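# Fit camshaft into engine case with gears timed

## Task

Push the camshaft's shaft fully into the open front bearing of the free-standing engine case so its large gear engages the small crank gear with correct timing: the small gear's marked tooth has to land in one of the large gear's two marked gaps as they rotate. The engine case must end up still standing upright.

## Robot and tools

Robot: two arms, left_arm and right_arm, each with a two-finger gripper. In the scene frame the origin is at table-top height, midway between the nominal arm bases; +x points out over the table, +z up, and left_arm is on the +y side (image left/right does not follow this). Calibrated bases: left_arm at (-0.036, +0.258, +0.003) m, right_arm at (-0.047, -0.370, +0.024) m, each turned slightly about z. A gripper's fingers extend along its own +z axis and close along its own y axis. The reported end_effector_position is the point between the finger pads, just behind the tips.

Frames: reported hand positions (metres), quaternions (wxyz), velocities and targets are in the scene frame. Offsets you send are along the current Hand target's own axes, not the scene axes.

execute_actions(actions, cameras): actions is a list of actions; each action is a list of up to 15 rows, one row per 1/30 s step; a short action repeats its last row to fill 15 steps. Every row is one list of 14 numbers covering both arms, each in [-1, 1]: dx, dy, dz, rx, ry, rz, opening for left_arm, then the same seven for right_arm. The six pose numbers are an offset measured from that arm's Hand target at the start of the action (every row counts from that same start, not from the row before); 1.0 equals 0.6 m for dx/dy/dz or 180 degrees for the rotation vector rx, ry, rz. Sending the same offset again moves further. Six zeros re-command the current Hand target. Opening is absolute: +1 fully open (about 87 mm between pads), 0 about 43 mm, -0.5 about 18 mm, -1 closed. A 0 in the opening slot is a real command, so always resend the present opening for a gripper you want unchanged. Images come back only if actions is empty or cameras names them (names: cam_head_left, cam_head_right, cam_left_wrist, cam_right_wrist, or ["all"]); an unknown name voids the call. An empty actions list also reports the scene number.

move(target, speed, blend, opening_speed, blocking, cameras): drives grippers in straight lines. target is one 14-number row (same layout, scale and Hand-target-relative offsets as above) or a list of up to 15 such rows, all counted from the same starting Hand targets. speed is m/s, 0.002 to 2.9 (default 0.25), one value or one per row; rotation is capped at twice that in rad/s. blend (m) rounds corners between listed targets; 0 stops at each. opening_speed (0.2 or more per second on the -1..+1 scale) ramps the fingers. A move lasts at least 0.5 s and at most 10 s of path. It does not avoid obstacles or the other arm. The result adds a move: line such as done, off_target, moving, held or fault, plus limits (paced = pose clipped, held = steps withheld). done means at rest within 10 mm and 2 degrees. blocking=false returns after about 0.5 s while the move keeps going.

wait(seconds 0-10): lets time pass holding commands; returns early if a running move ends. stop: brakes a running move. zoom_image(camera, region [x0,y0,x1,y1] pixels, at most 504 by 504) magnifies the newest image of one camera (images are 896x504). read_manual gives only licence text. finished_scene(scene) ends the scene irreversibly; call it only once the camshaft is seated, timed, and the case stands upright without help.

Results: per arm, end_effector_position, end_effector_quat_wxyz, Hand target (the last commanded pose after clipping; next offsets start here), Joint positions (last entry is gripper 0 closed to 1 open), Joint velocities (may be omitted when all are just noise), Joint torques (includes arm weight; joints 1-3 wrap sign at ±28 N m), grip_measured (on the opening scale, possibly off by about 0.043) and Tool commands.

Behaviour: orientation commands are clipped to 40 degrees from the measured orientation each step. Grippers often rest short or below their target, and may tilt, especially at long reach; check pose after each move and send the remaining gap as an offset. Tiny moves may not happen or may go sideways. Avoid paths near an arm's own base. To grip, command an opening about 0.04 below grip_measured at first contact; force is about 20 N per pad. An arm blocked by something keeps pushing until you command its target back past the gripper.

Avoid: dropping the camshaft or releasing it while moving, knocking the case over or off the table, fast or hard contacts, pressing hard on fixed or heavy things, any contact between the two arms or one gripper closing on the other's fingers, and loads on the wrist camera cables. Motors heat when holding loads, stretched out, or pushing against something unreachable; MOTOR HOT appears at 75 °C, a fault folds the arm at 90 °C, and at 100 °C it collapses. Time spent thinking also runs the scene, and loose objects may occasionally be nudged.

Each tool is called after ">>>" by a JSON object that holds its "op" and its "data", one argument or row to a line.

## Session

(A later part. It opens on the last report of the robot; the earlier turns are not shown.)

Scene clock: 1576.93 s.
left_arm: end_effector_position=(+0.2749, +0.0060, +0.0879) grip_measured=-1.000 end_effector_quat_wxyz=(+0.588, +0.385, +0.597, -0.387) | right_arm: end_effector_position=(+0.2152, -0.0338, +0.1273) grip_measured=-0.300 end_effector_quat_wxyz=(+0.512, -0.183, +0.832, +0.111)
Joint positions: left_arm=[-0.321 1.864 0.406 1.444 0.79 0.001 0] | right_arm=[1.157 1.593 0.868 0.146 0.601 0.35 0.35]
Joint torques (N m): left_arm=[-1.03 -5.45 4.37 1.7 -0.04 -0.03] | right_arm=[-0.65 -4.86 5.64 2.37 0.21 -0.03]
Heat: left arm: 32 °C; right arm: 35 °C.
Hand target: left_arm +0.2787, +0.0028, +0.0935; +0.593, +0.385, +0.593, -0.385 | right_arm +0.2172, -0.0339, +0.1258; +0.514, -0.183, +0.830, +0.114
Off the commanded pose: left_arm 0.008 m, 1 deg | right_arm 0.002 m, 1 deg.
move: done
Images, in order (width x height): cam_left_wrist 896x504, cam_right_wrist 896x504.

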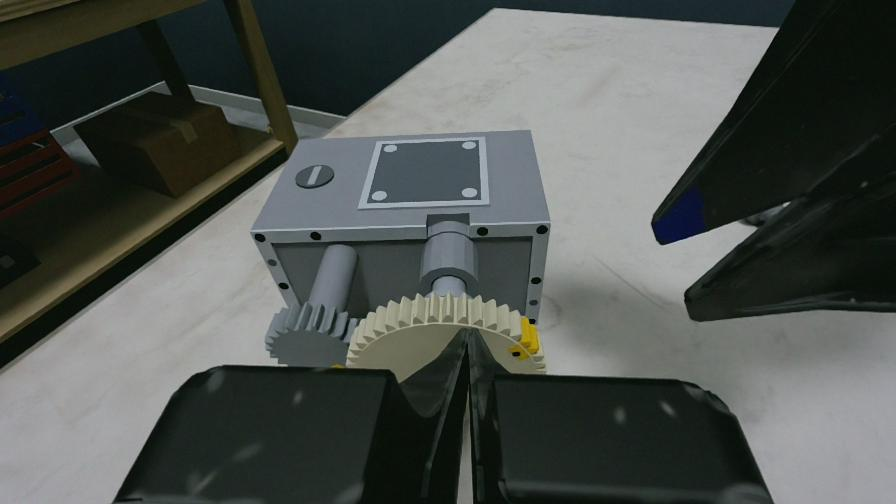

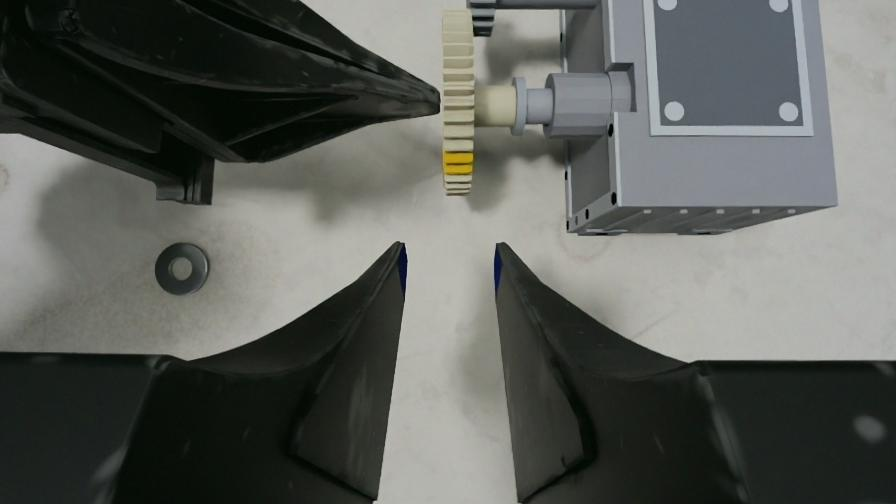

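>>> {"op": "move", "data": {
  "target": [
    [0,0,0.009,0,0,0,-1,0,0,0,0,0,0,-0.3],
    [0,0.012,0.011,0,0,0,-1,0,0,0,0,0,0,-0.3]
  ],
  "speed": 0.04,
  "cameras": ["cam_left_wrist","cam_right_wrist"]
}}

>>> {"op": "zoom_image", "data": {
  "camera": "cam_right_wrist",
  "region": [380, 0, 600, 210]
}}

Scene clock: 1582.43 s.
left_arm: end_effector_position=(+0.2801, +0.0033, +0.0890) grip_measured=-1.000 end_effector_quat_wxyz=(+0.585, +0.384, +0.600, -0.388) | right_arm: end_effector_position=(+0.2152, -0.0338, +0.1273) grip_measured=-0.300 end_effector_quat_wxyz=(+0.512, -0.183, +0.832, +0.111)
Joint positions: left_arm=[-0.324 1.864 0.433 1.411 0.788 -0.001 0] | right_arm=[1.157 1.593 0.868 0.146 0.601 0.35 0.35]
Joint torques (N m): left_arm=[-0.68 -3.96 5.61 1.84 -0.01 -0.01] | right_arm=[-0.61 -4.81 5.61 2.38 0.21 -0.03]
Heat: left arm: 32 °C; right arm: 34 °C.
Hand target: left_arm +0.2881, -0.0002, +0.0936; +0.593, +0.385, +0.593, -0.385 | right_arm +0.2172, -0.0339, +0.1258; +0.514, -0.183, +0.830, +0.114
Off the commanded pose: left_arm 0.010 m, 1 deg | right_arm 0.002 m, 1 deg.
move: done
Images, in order (width x height): cam_left_wrist 896x504, cam_right_wrist 896x504.

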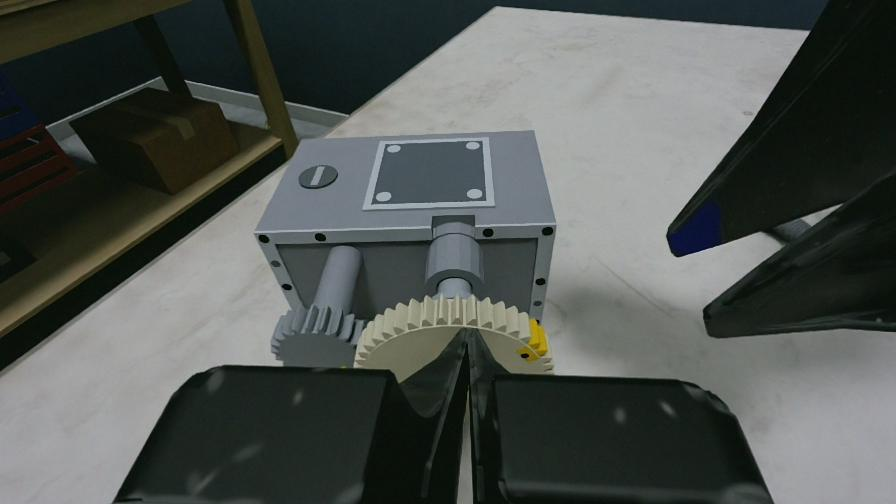

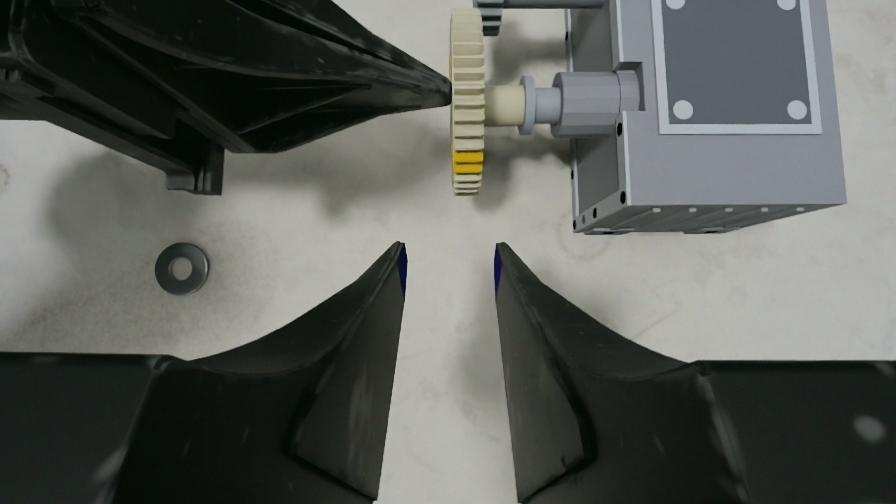

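Scaled by 2.291 from the camera's 896x504 image, which has a finer 1280x720 frame.

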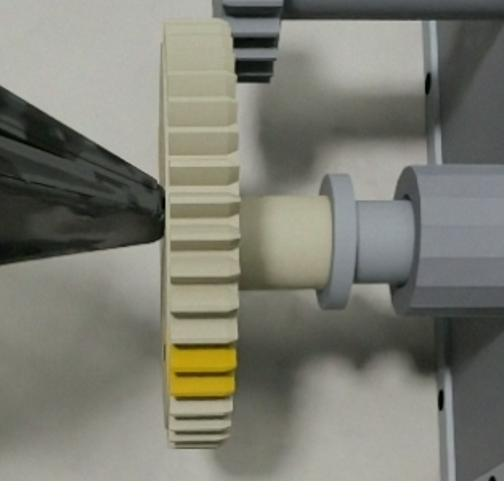

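>>> {"op": "move", "data": {
  "target": [0,0.01,0.004,0,0,0,-1,0,0,0,0,0,0,-0.3],
  "speed": 0.04,
  "cameras": ["cam_left_wrist","cam_right_wrist"]
}}

>>> {"op": "zoom_image", "data": {
  "camera": "cam_right_wrist",
  "region": [380, 0, 600, 210]
}}

Scene clock: 1589.43 s.
left_arm: end_effector_position=(+0.2844, +0.0010, +0.0889) grip_measured=-1.000 end_effector_quat_wxyz=(+0.583, +0.387, +0.598, -0.391) | right_arm: end_effector_position=(+0.2152, -0.0338, +0.1273) grip_measured=-0.300 end_effector_quat_wxyz=(+0.512, -0.183, +0.832, +0.111)
Joint positions: left_arm=[-0.321 1.878 0.457 1.4 0.799 -0.001 0] | right_arm=[1.157 1.593 0.868 0.146 0.601 0.35 0.35]
Joint torques (N m): left_arm=[-0.14 -4.19 5.61 1.83 -0.03 0] | right_arm=[-0.62 -4.88 5.63 2.36 0.19 0]
Heat: left arm: 31 °C; right arm: 34 °C.
Hand target: left_arm +0.2945, -0.0001, +0.0936; +0.593, +0.385, +0.593, -0.385 | right_arm +0.2172, -0.0339, +0.1258; +0.514, -0.183, +0.830, +0.114
Off the commanded pose: left_arm 0.011 m, 1 deg | right_arm 0.002 m, 1 deg.
move: off_target (left_arm)
Images, in order (width x height): cam_left_wrist 896x504, cam_right_wrist 896x504.

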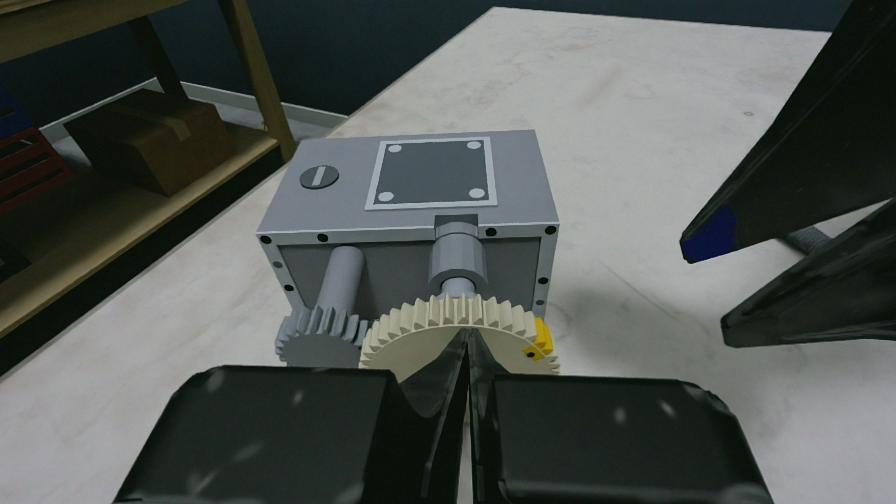

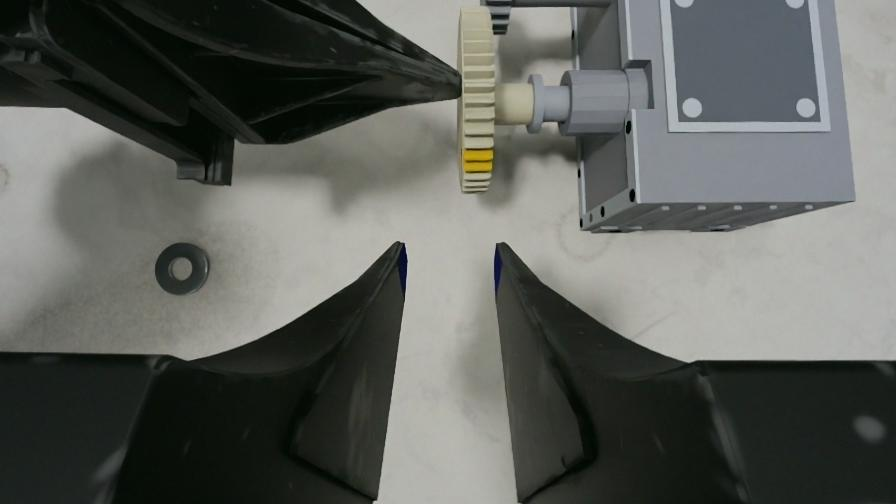

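Scaled by 2.291 from the camera's 896x504 image, which has a finer 1280x720 frame.

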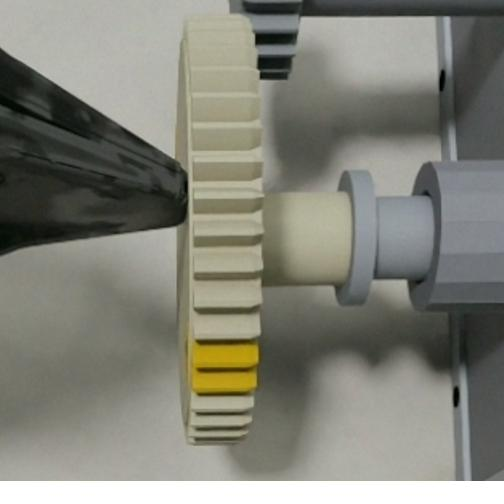

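>>> {"op": "move", "data": {
  "target": [
    [0,-0.005,-0.03,0,0,0,-1,-0.0715,-0.0147,0.016,0,0.1038,0,0],
    [0,-0.005,-0.05,0,0,0,-1,-0.0557,-0.0147,0.063,0,0.1038,0,0]
  ],
  "speed": 0.12,
  "blend": [0.01,0],
  "cameras": ["cam_left_wrist","cam_right_wrist"]
}}

>>> {"op": "zoom_image", "data": {
  "camera": "cam_left_wrist",
  "region": [250, 150, 590, 390]
}}

Scene clock: 1614.10 s.
left_arm: end_effector_position=(+0.2791, +0.0249, +0.0811) grip_measured=-1.000 end_effector_quat_wxyz=(+0.578, +0.378, +0.610, -0.388) | right_arm: end_effector_position=(+0.2554, -0.0316, +0.1218) grip_measured=+0.000 end_effector_quat_wxyz=(+0.354, -0.206, +0.910, +0.064)
Joint positions: left_arm=[-0.25 1.865 0.399 1.419 0.852 -0.001 0] | right_arm=[0.987 1.826 1.366 -0.452 0.355 0.378 0.5]
Joint torques (N m): left_arm=[0.08 -6.63 2.65 2.04 0.2 0.01] | right_arm=[-0.62 -7.2 10.32 2 0.2 0.01]
Heat: left arm: 32 °C; right arm: 33 °C.
Hand target: left_arm +0.2796, +0.0262, +0.0935; +0.593, +0.385, +0.593, -0.385 | right_arm +0.2652, -0.0214, +0.1389; +0.373, -0.199, +0.903, +0.083
Off the commanded pose: left_arm 0.013 m, 3 deg | right_arm 0.022 m, 3 deg.
move: off_target (left_arm, right_arm)
Images, in order (width x height): cam_left_wrist 896x504, cam_right_wrist 896x504.

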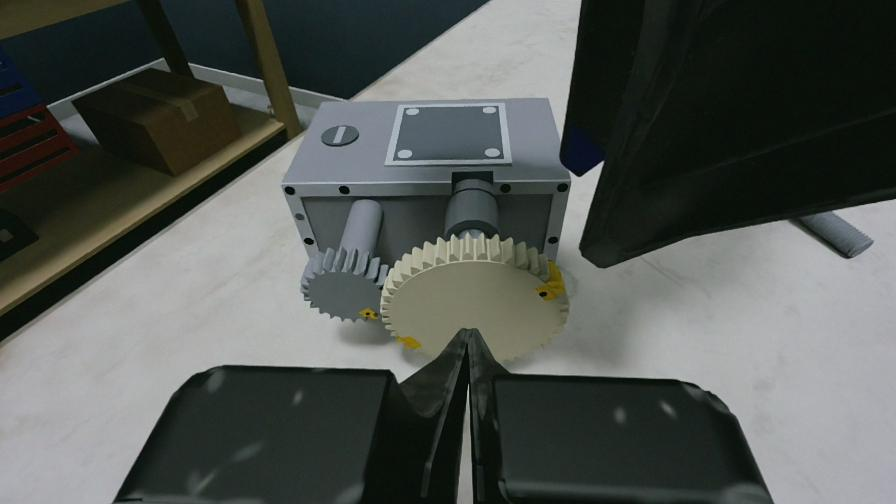

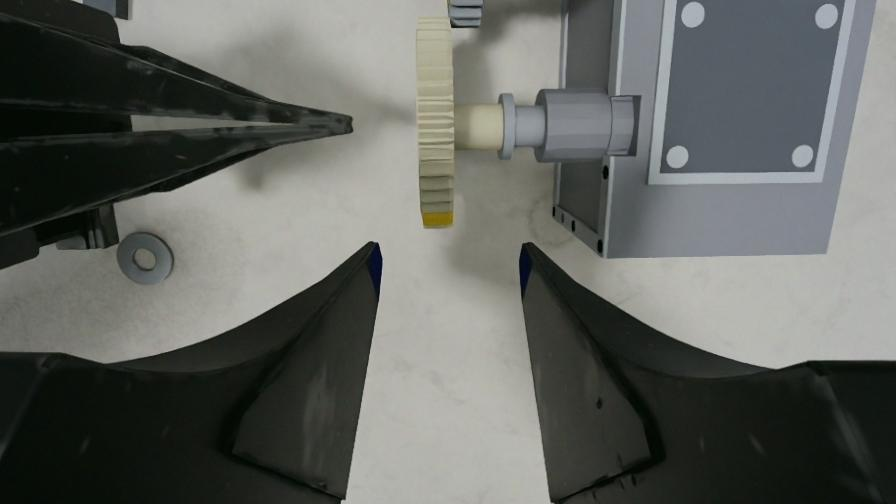

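Scaled by 1.482 from the camera's 896x504 image, which has a finer 1280x720 frame.

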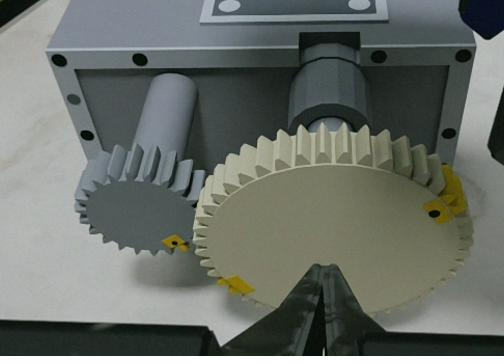

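>>> {"op": "move", "data": {
  "target": [
    [0,0,-0.02,0,0,0,-1,-0.003,0.01,0.05,0,0,0,0],
    [0,0,-0.02,0,0,0,-1,-0.003,0.01,0.05,0,0,0,-0.72]
  ],
  "speed": 0.08,
  "opening_speed": 0.4,
  "cameras": ["cam_left_wrist","cam_right_wrist"]
}}

>>> {"op": "zoom_image", "data": {
  "camera": "cam_left_wrist",
  "region": [250, 130, 590, 370]
}}

Scene clock: 1623.70 s.
left_arm: end_effector_position=(+0.2740, +0.0355, +0.0817) grip_measured=-1.000 end_effector_quat_wxyz=(+0.578, +0.378, +0.609, -0.389) | right_arm: end_effector_position=(+0.2729, -0.0181, +0.1045) grip_measured=-0.695 end_effector_quat_wxyz=(+0.355, -0.204, +0.910, +0.065)
Joint positions: left_arm=[-0.214 1.847 0.368 1.433 0.89 -0.001 0] | right_arm=[0.972 1.918 1.415 -0.402 0.347 0.367 0.153]
Joint torques (N m): left_arm=[0.16 -6.39 2.59 2.01 0.2 0] | right_arm=[-0.44 -7.23 10.33 2.06 0.19 -0.01]
Heat: left arm: 32 °C; right arm: 34 °C.
Hand target: left_arm +0.2746, +0.0371, +0.0935; +0.593, +0.385, +0.593, -0.385 | right_arm +0.2828, -0.0065, +0.1189; +0.373, -0.199, +0.903, +0.083
Off the commanded pose: left_arm 0.012 m, 3 deg | right_arm 0.021 m, 3 deg.
move: off_target (left_arm, right_arm); target 2's new opening was sent with right_arm's hand 0.021 m and 3 deg from that target
Images, in order (width x height): cam_left_wrist 896x504, cam_right_wrist 896x504.

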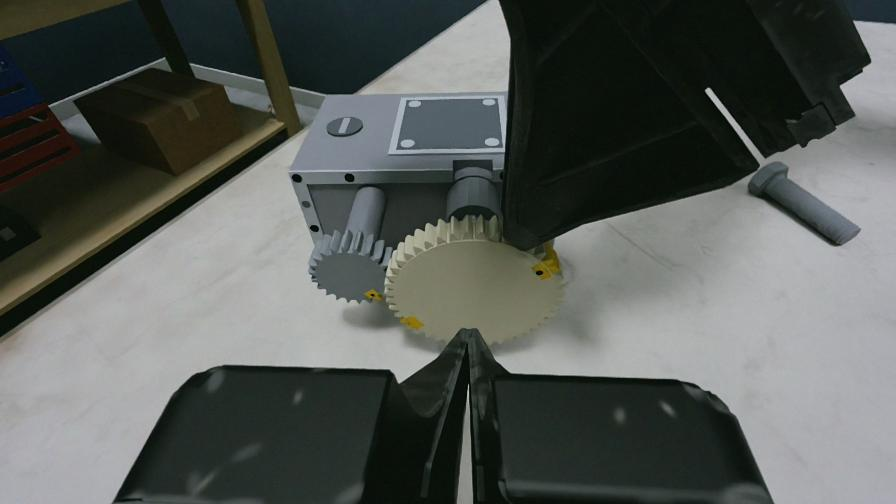

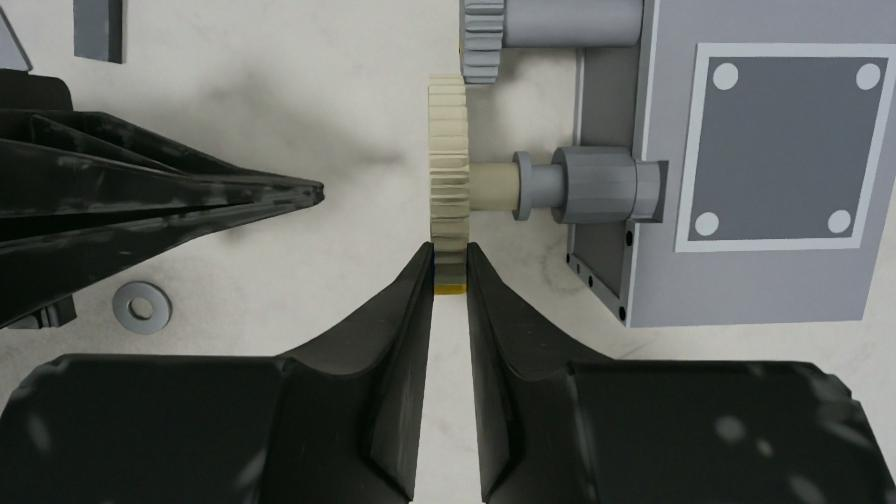

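Scaled by 1.482 from the camera's 896x504 image, which has a finer 1280x720 frame.

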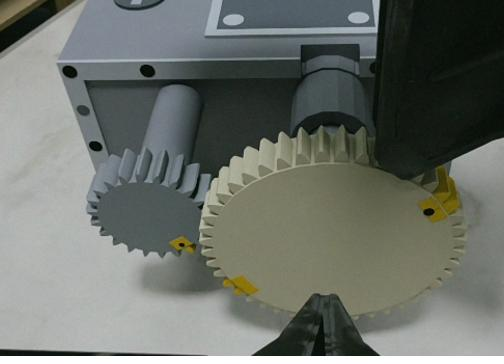

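>>> {"op": "move", "data": {
  "target": [0,0,0,0,0,0,-1,-0.006,0.002,0.002,0,0.014,0,-0.74],
  "speed": 0.04,
  "cameras": ["cam_left_wrist","cam_right_wrist"]
}}

>>> {"op": "zoom_image", "data": {
  "camera": "cam_left_wrist",
  "region": [250, 130, 590, 370]
}}

Scene clock: 1637.17 s.
left_arm: end_effector_position=(+0.2740, +0.0355, +0.0817) grip_measured=-1.000 end_effector_quat_wxyz=(+0.578, +0.378, +0.609, -0.389) | right_arm: end_effector_position=(+0.2758, -0.0158, +0.1063) grip_measured=-0.695 end_effector_quat_wxyz=(+0.338, -0.208, +0.916, +0.057)
Joint positions: left_arm=[-0.214 1.847 0.368 1.433 0.89 -0.001 0] | right_arm=[0.964 1.956 1.495 -0.483 0.331 0.367 0.153]
Joint torques (N m): left_arm=[0.14 -6.41 2.59 2.01 0.2 0.01] | right_arm=[-0.66 -7.41 10.71 1.93 0.13 0.07]
Heat: left arm: 31 °C; right arm: 34 °C.
Hand target: left_arm +0.2746, +0.0371, +0.0935; +0.593, +0.385, +0.593, -0.385 | right_arm +0.2855, -0.0039, +0.1206; +0.353, -0.201, +0.910, +0.078
Off the commanded pose: left_arm 0.012 m, 3 deg | right_arm 0.021 m, 3 deg.
move: off_target (left_arm, right_arm)
Images, in order (width x height): cam_left_wrist 896x504, cam_right_wrist 896x504.

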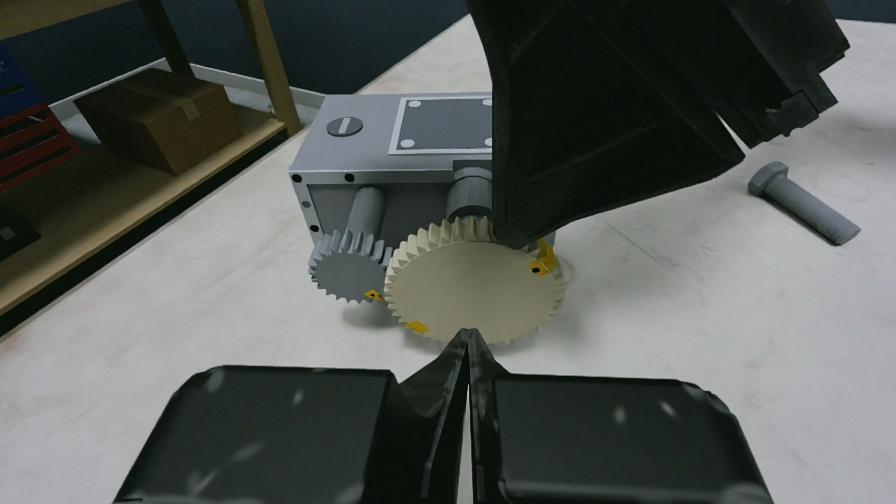

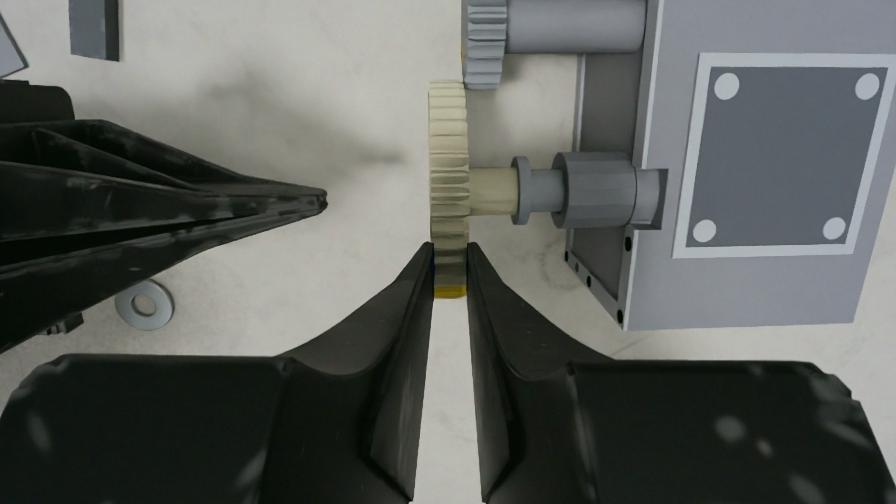

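Scaled by 1.482 from the camera's 896x504 image, which has a finer 1280x720 frame.

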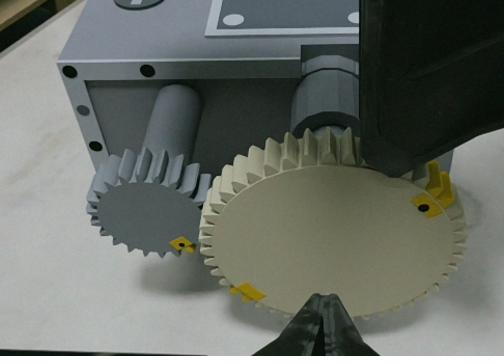

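>>> {"op": "execute_actions", "data": {
  "actions": []
}}

Scene clock: 1665.40 s.
left_arm: end_effector_position=(+0.2740, +0.0355, +0.0817) grip_measured=-1.000 end_effector_quat_wxyz=(+0.578, +0.378, +0.609, -0.389) | right_arm: end_effector_position=(+0.2758, -0.0158, +0.1063) grip_measured=-0.695 end_effector_quat_wxyz=(+0.338, -0.208, +0.916, +0.057)
Joint positions: left_arm=[-0.214 1.847 0.368 1.433 0.89 -0.001 0] | right_arm=[0.964 1.956 1.495 -0.483 0.331 0.367 0.153]
Joint velocities: within noise
Joint torques (N m): left_arm=[0.13 -6.41 2.59 2.01 0.2 0] | right_arm=[-0.61 -7.45 10.67 1.97 0.13 0.08]
Heat: left arm: 30 °C; right arm: 35 °C.
Hand target: left_arm +0.2746, +0.0371, +0.0935; +0.593, +0.385, +0.593, -0.385 | right_arm +0.2855, -0.0039, +0.1206; +0.353, -0.201, +0.910, +0.078
Tool commands: left_gripper/opening=-1.0 right_gripper/opening=-0.74
Off the commanded pose: left_arm 0.012 m, 3 deg | right_arm 0.021 m, 3 deg.

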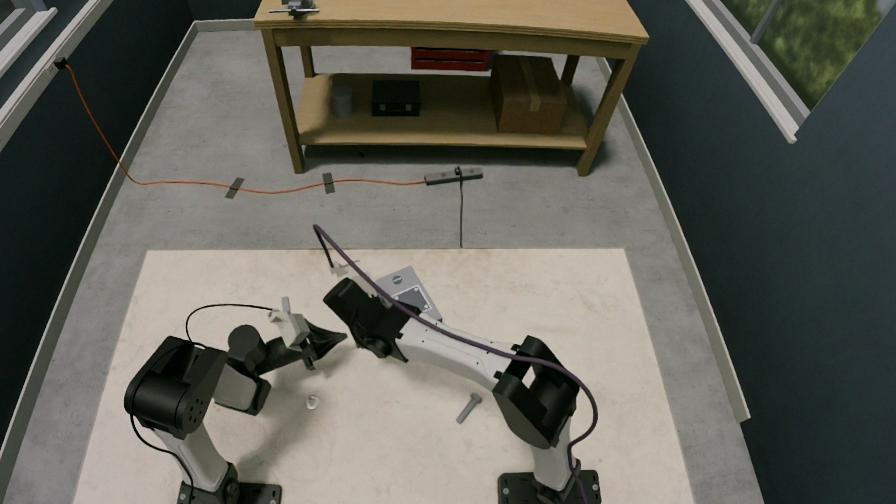

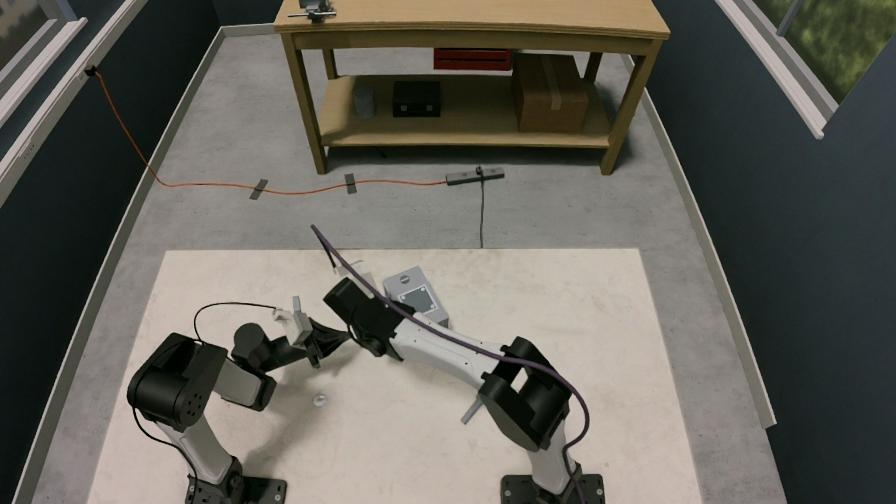

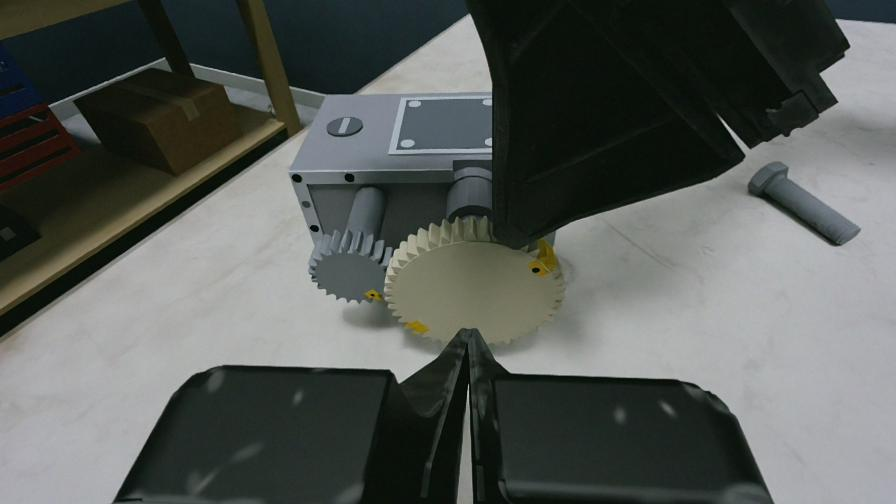

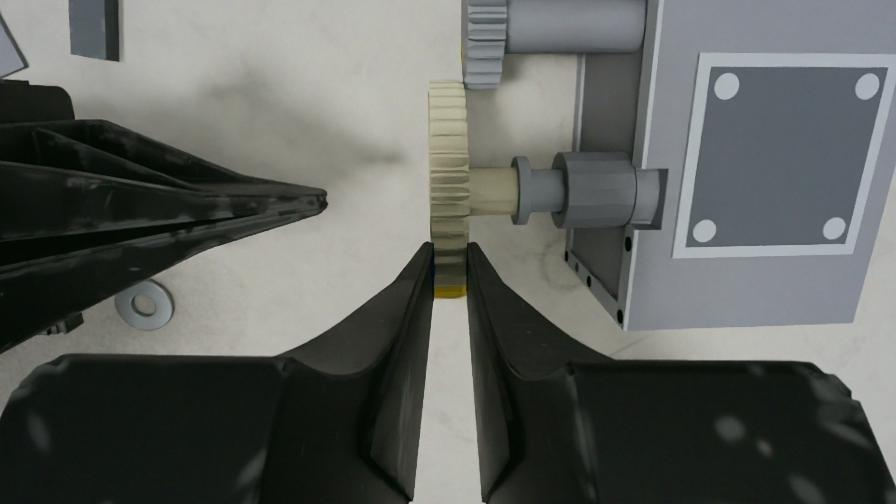

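>>> {"op": "move", "data": {
  "target": [0,0,0,0,0,0,-1,0,0,0,0,0,0,-0.1],
  "opening_speed": 0.3,
  "cameras": ["cam_left_wrist","cam_right_wrist"]
}}

>>> {"op": "move", "data": {
  "target": [0,0,0,0,0,0,-1,0,0,-0.15,0,0,0,-0.1],
  "speed": 0.15,
  "cameras": ["cam_left_wrist","cam_right_wrist"]
}}

>>> {"op": "zoom_image", "data": {
  "camera": "cam_left_wrist",
  "region": [290, 190, 590, 360]
}}

Scene clock: 1680.67 s.
left_arm: end_effector_position=(+0.2740, +0.0355, +0.0817) grip_measured=-1.000 end_effector_quat_wxyz=(+0.578, +0.378, +0.609, -0.389) | right_arm: end_effector_position=(+0.2749, -0.0149, +0.1060) grip_measured=-0.100 end_effector_quat_wxyz=(+0.336, -0.209, +0.916, +0.060)
Joint positions: left_arm=[-0.214 1.847 0.368 1.433 0.89 -0.001 0] | right_arm=[0.964 1.956 1.495 -0.483 0.324 0.367 0.45]
Joint torques (N m): left_arm=[0.14 -6.39 2.58 2.01 0.19 0.01] | right_arm=[-0.55 -7.39 10.67 1.93 0.2 0.08]
Heat: left arm: 30 °C; right arm: 35 °C.
Hand target: left_arm +0.2746, +0.0371, +0.0935; +0.593, +0.385, +0.593, -0.385 | right_arm +0.2855, -0.0039, +0.1206; +0.353, -0.201, +0.910, +0.078
Off the commanded pose: left_arm 0.012 m, 3 deg | right_arm 0.021 m, 3 deg.
move: off_target (left_arm, right_arm)
Images, in order (width x height): cam_left_wrist 896x504, cam_right_wrist 896x504.

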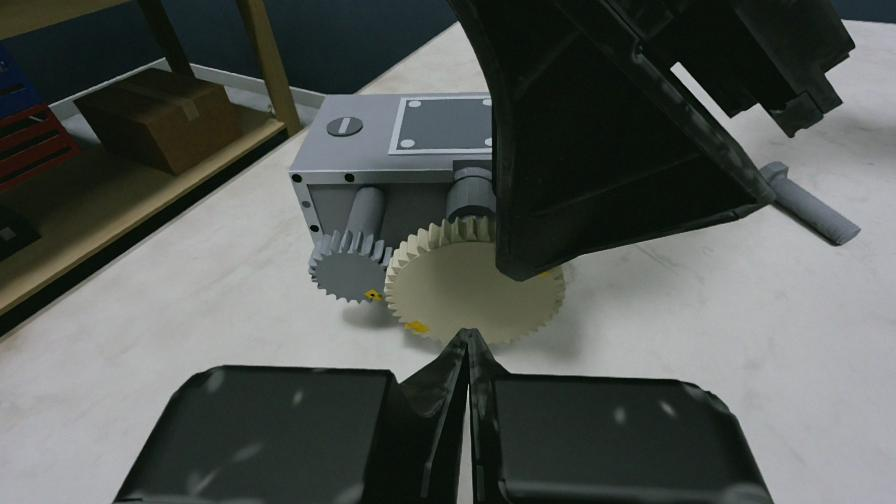

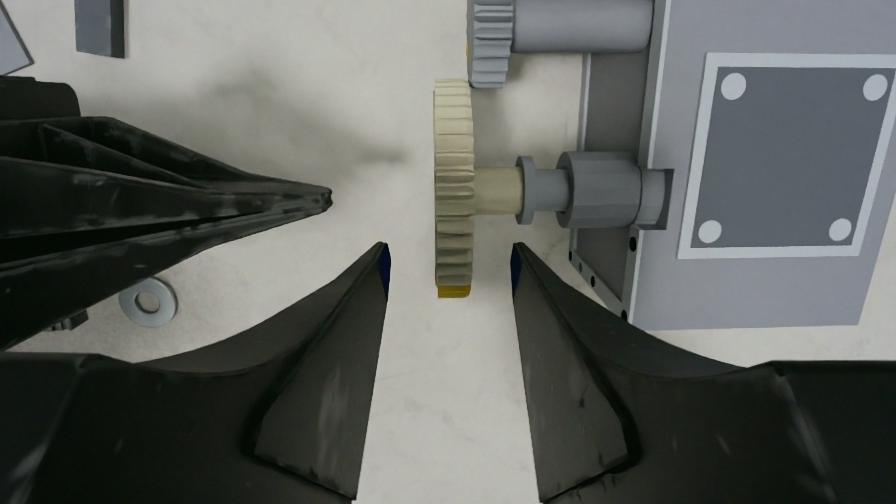

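Scene clock: 1682.03 s.
left_arm: end_effector_position=(+0.2740, +0.0355, +0.0817) grip_measured=-1.000 end_effector_quat_wxyz=(+0.578, +0.378, +0.609, -0.389) | right_arm: end_effector_position=(+0.2288, -0.0351, +0.1678) grip_measured=-0.100 end_effector_quat_wxyz=(+0.334, -0.211, +0.916, +0.063)
Joint positions: left_arm=[-0.214 1.847 0.368 1.433 0.89 -0.001 0] | right_arm=[1.028 1.763 1.495 -0.692 0.354 0.42 0.45]
Joint torques (N m): left_arm=[0.16 -6.41 2.61 2.01 0.2 0.01] | right_arm=[0.43 -8.2 9.44 1.7 0.36 0.19]
Heat: left arm: 30 °C; right arm: 36 °C.
Hand target: left_arm +0.2746, +0.0371, +0.0935; +0.593, +0.385, +0.593, -0.385 | right_arm +0.2305, -0.0296, +0.1871; +0.353, -0.201, +0.910, +0.078
Off the commanded pose: left_arm 0.012 m, 3 deg | right_arm 0.020 m, 3 deg.
move: off_target (left_arm, right_arm)
Images, in order (width x height): cam_left_wrist 896x504, cam_right_wrist 896x504.

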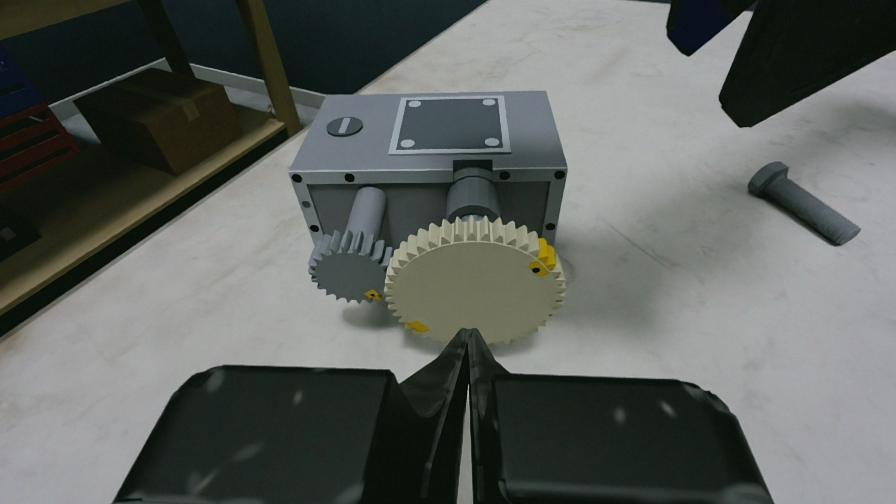

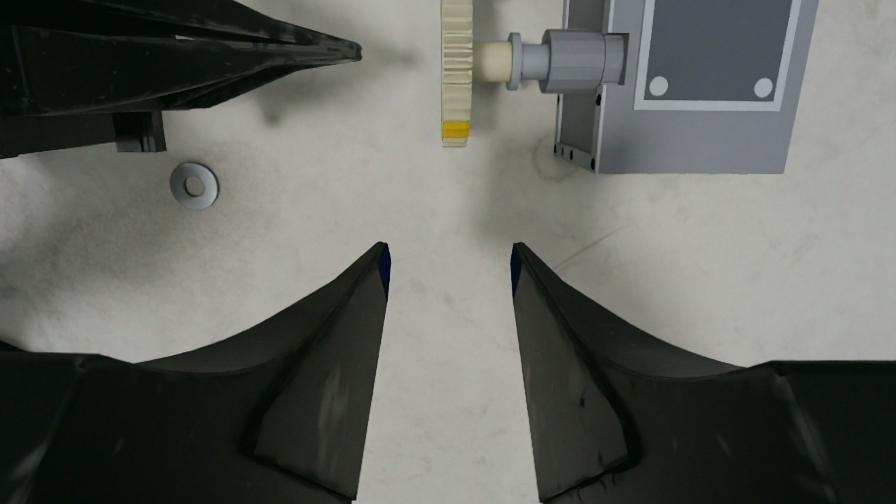

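Scaled by 1.680 from the camera's 896x504 image, which has a finer 1280x720 frame.

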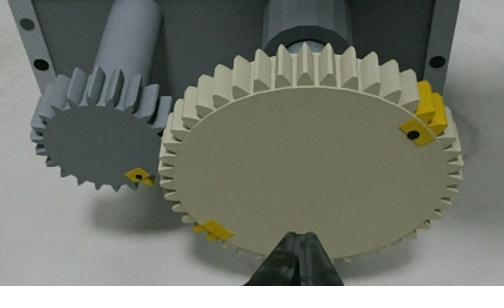

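>>> {"op": "move", "data": {
  "target": [0.019,-0.004,0.042,0,0,0,-1,0,0,0,0,0,0,-0.1],
  "speed": 0.1,
  "cameras": ["cam_left_wrist"]
}}

Scene clock: 1688.43 s.
left_arm: end_effector_position=(+0.2775, +0.0159, +0.0770) grip_measured=-1.000 end_effector_quat_wxyz=(+0.581, +0.383, +0.604, -0.390) | right_arm: end_effector_position=(+0.2287, -0.0352, +0.1677) grip_measured=-0.100 end_effector_quat_wxyz=(+0.334, -0.211, +0.916, +0.063)
Joint positions: left_arm=[-0.281 1.908 0.405 1.47 0.832 -0.001 0] | right_arm=[1.028 1.763 1.495 -0.693 0.354 0.42 0.45]
Joint torques (N m): left_arm=[-0.94 -4 4.01 2.09 -0.01 0] | right_arm=[0.32 -8.18 9.46 1.73 0.35 0.19]
Heat: left arm: 30 °C; right arm: 37 °C.
Hand target: left_arm +0.2827, +0.0131, +0.0821; +0.593, +0.385, +0.593, -0.385 | right_arm +0.2305, -0.0296, +0.1871; +0.353, -0.201, +0.911, +0.078
Off the commanded pose: left_arm 0.008 m, 2 deg | right_arm 0.020 m, 3 deg.
move: off_target (right_arm)
Images, in order (width x height): cam_left_wrist 896x504.

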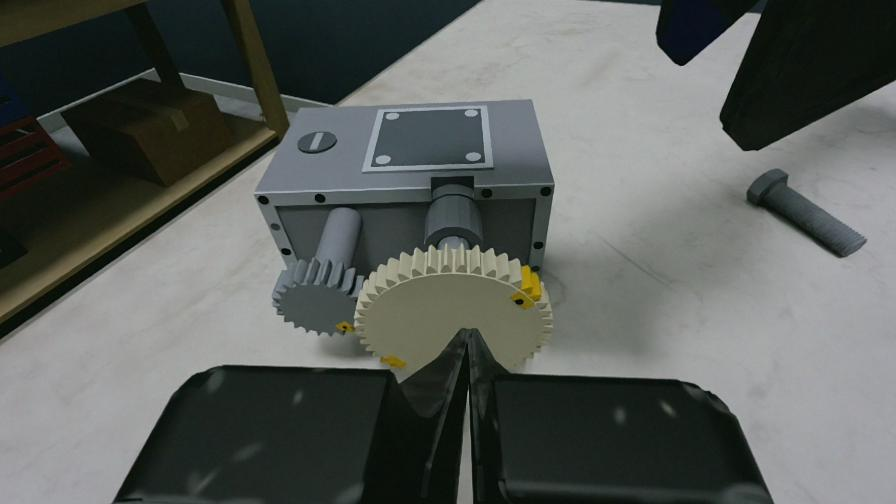

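>>> {"op": "move", "data": {
  "target": [0.006,0.013,0.012,0,0,0,-1,0,0,0,0,0,0,-0.1],
  "speed": 0.06,
  "cameras": ["cam_left_wrist","cam_right_wrist"]
}}

Scene clock: 1698.07 s.
left_arm: end_effector_position=(+0.2880, +0.0125, +0.0740) grip_measured=-1.000 end_effector_quat_wxyz=(+0.582, +0.383, +0.603, -0.389) | right_arm: end_effector_position=(+0.2287, -0.0352, +0.1677) grip_measured=-0.100 end_effector_quat_wxyz=(+0.334, -0.211, +0.916, +0.063)
Joint positions: left_arm=[-0.281 1.949 0.448 1.471 0.831 -0.001 0] | right_arm=[1.028 1.763 1.495 -0.693 0.354 0.42 0.45]
Joint torques (N m): left_arm=[-0.91 -4.27 4.04 2.06 -0.03 -0.01] | right_arm=[0.36 -8.18 9.51 1.73 0.34 0.2]
Heat: left arm: 32 °C; right arm: 38 °C.
Hand target: left_arm +0.2928, +0.0097, +0.0785; +0.593, +0.385, +0.593, -0.385 | right_arm +0.2305, -0.0296, +0.1871; +0.353, -0.201, +0.911, +0.078
Off the commanded pose: left_arm 0.007 m, 2 deg | right_arm 0.020 m, 3 deg.
move: off_target (right_arm)
Images, in order (width x height): cam_left_wrist 896x504, cam_right_wrist 896x504.

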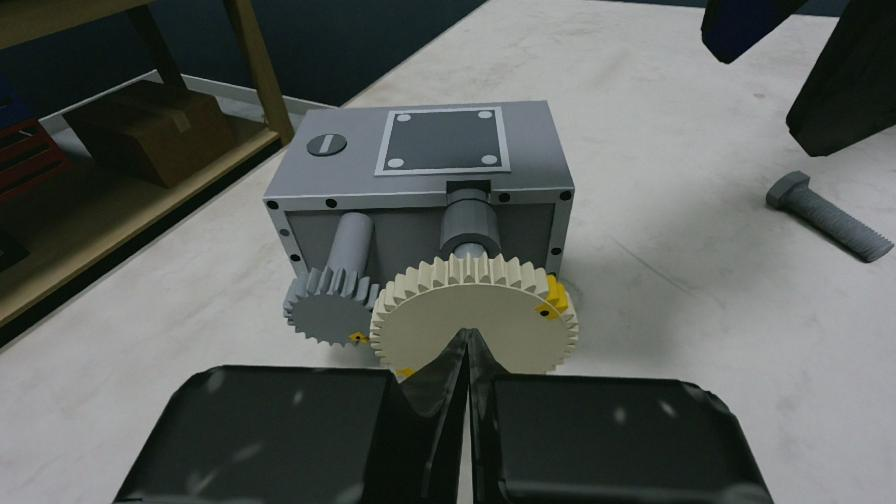

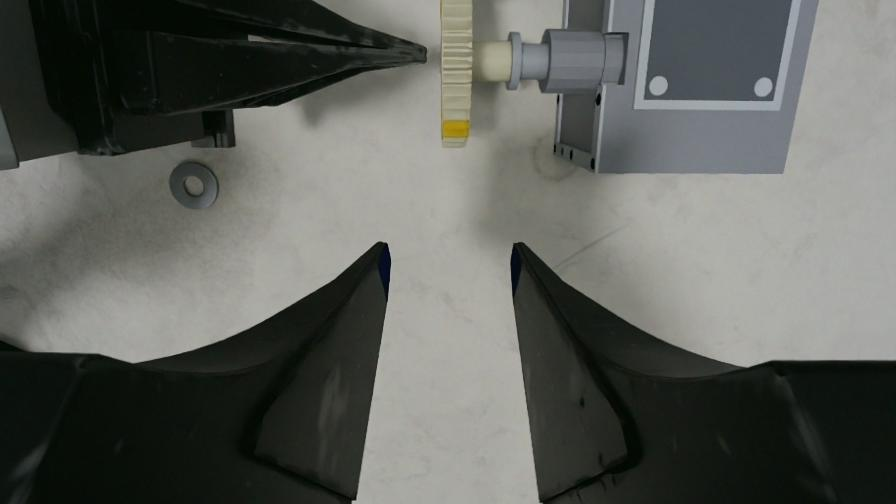

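>>> {"op": "move", "data": {
  "target": [0.002,0.002,0.022,0,0,0,-1,0,0,0,0,0,0,-0.1],
  "speed": 0.05,
  "cameras": ["cam_left_wrist","cam_right_wrist"]
}}

Scene clock: 1702.10 s.
left_arm: end_effector_position=(+0.2952, +0.0015, +0.0754) grip_measured=-1.000 end_effector_quat_wxyz=(+0.587, +0.384, +0.598, -0.388) | right_arm: end_effector_position=(+0.2287, -0.0352, +0.1677) grip_measured=-0.100 end_effector_quat_wxyz=(+0.334, -0.211, +0.916, +0.063)
Joint positions: left_arm=[-0.31 1.974 0.488 1.471 0.801 -0.001 0] | right_arm=[1.028 1.763 1.495 -0.693 0.354 0.42 0.45]
Joint torques (N m): left_arm=[-1.06 -4.53 4.19 1.91 -0.07 -0.01] | right_arm=[0.39 -8.09 9.5 1.72 0.37 0.18]
Heat: left arm: 32 °C; right arm: 39 °C.
Hand target: left_arm +0.2992, -0.0018, +0.0772; +0.593, +0.385, +0.593, -0.385 | right_arm +0.2305, -0.0296, +0.1871; +0.353, -0.201, +0.911, +0.078
Off the commanded pose: left_arm 0.006 m, 1 deg | right_arm 0.020 m, 3 deg.
move: off_target (right_arm)
Images, in order (width x height): cam_left_wrist 896x504, cam_right_wrist 896x504.

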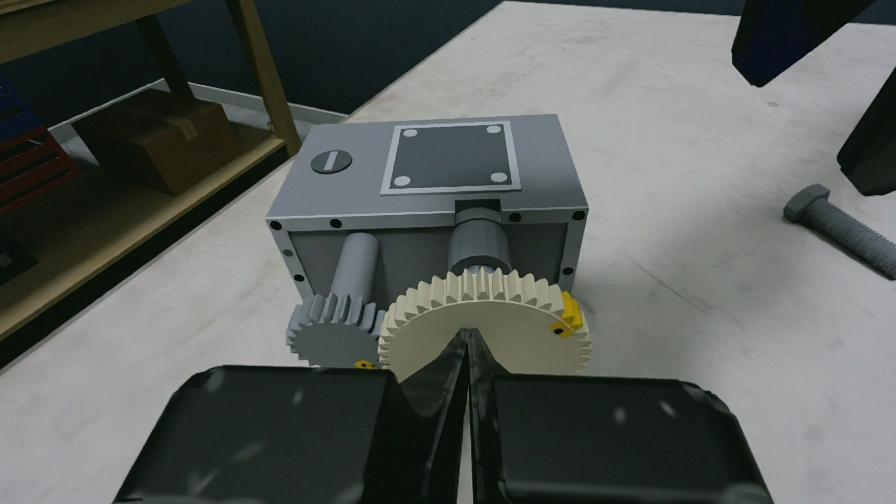

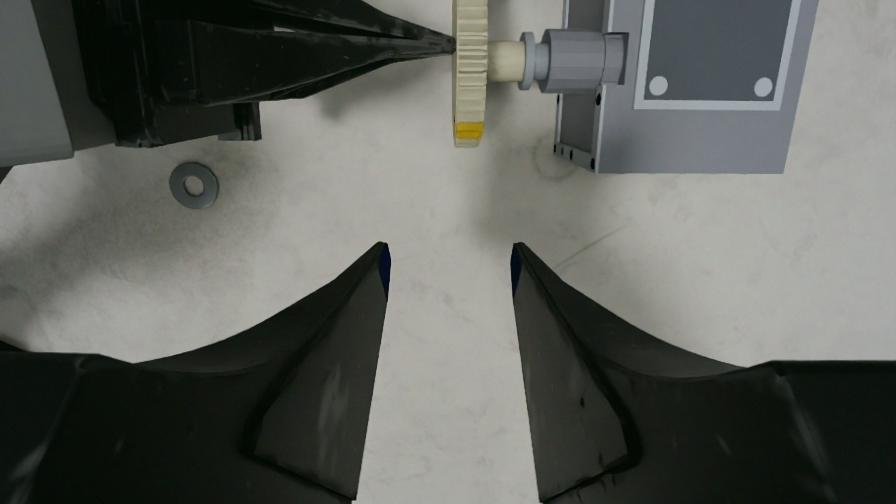

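>>> {"op": "move", "data": {
  "target": [
    [0.0,-0.008,-0.008,0,0,0,-1,0,0,0,0,0,0,-0.1],
    [0.006,-0.008,0.022,0,0,0,-1,0,0,0,0,0,0,-0.1]
  ],
  "speed": 0.05,
  "cameras": ["cam_left_wrist","cam_right_wrist"]
}}

Scene clock: 1707.90 s.
left_arm: end_effector_position=(+0.2941, -0.0091, +0.0695) grip_measured=-1.000 end_effector_quat_wxyz=(+0.582, +0.385, +0.601, -0.389) | right_arm: end_effector_position=(+0.2287, -0.0352, +0.1677) grip_measured=-0.100 end_effector_quat_wxyz=(+0.334, -0.211, +0.916, +0.063)
Joint positions: left_arm=[-0.345 2.001 0.504 1.471 0.769 -0.001 0] | right_arm=[1.028 1.763 1.495 -0.693 0.354 0.42 0.45]
Joint torques (N m): left_arm=[-1.76 -4.48 4.96 1.97 -0.17 0] | right_arm=[0.44 -8.17 9.52 1.74 0.37 0.21]
Heat: left arm: 32 °C; right arm: 39 °C.
Hand target: left_arm +0.3002, -0.0158, +0.0736; +0.593, +0.385, +0.593, -0.385 | right_arm +0.2305, -0.0296, +0.1871; +0.353, -0.201, +0.911, +0.078
Off the commanded pose: left_arm 0.010 m, 2 deg | right_arm 0.020 m, 3 deg.
move: off_target (right_arm)
Images, in order (width x height): cam_left_wrist 896x504, cam_right_wrist 896x504.

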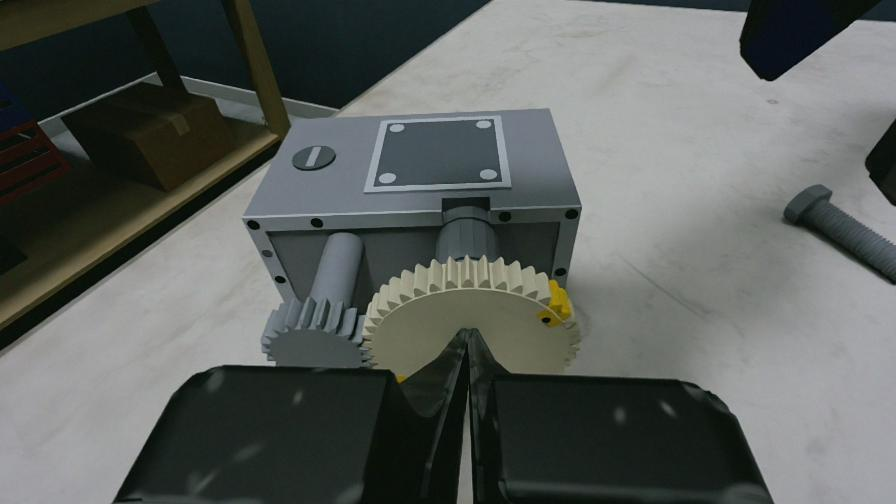

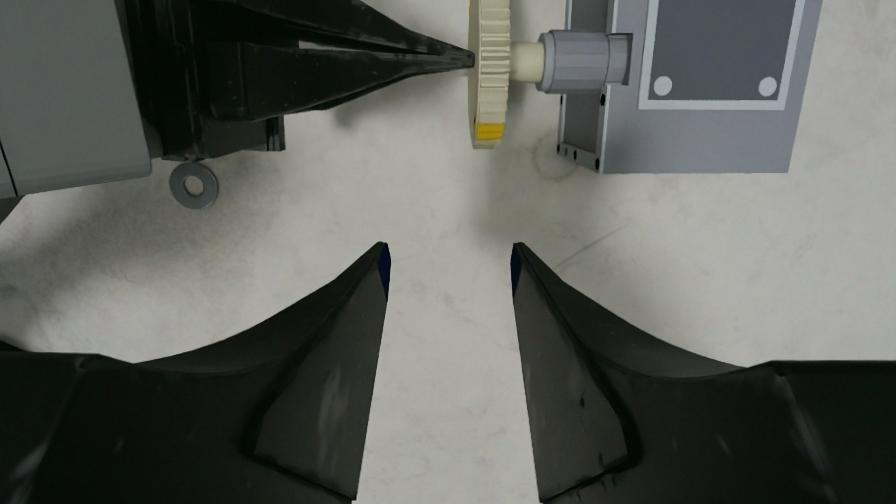

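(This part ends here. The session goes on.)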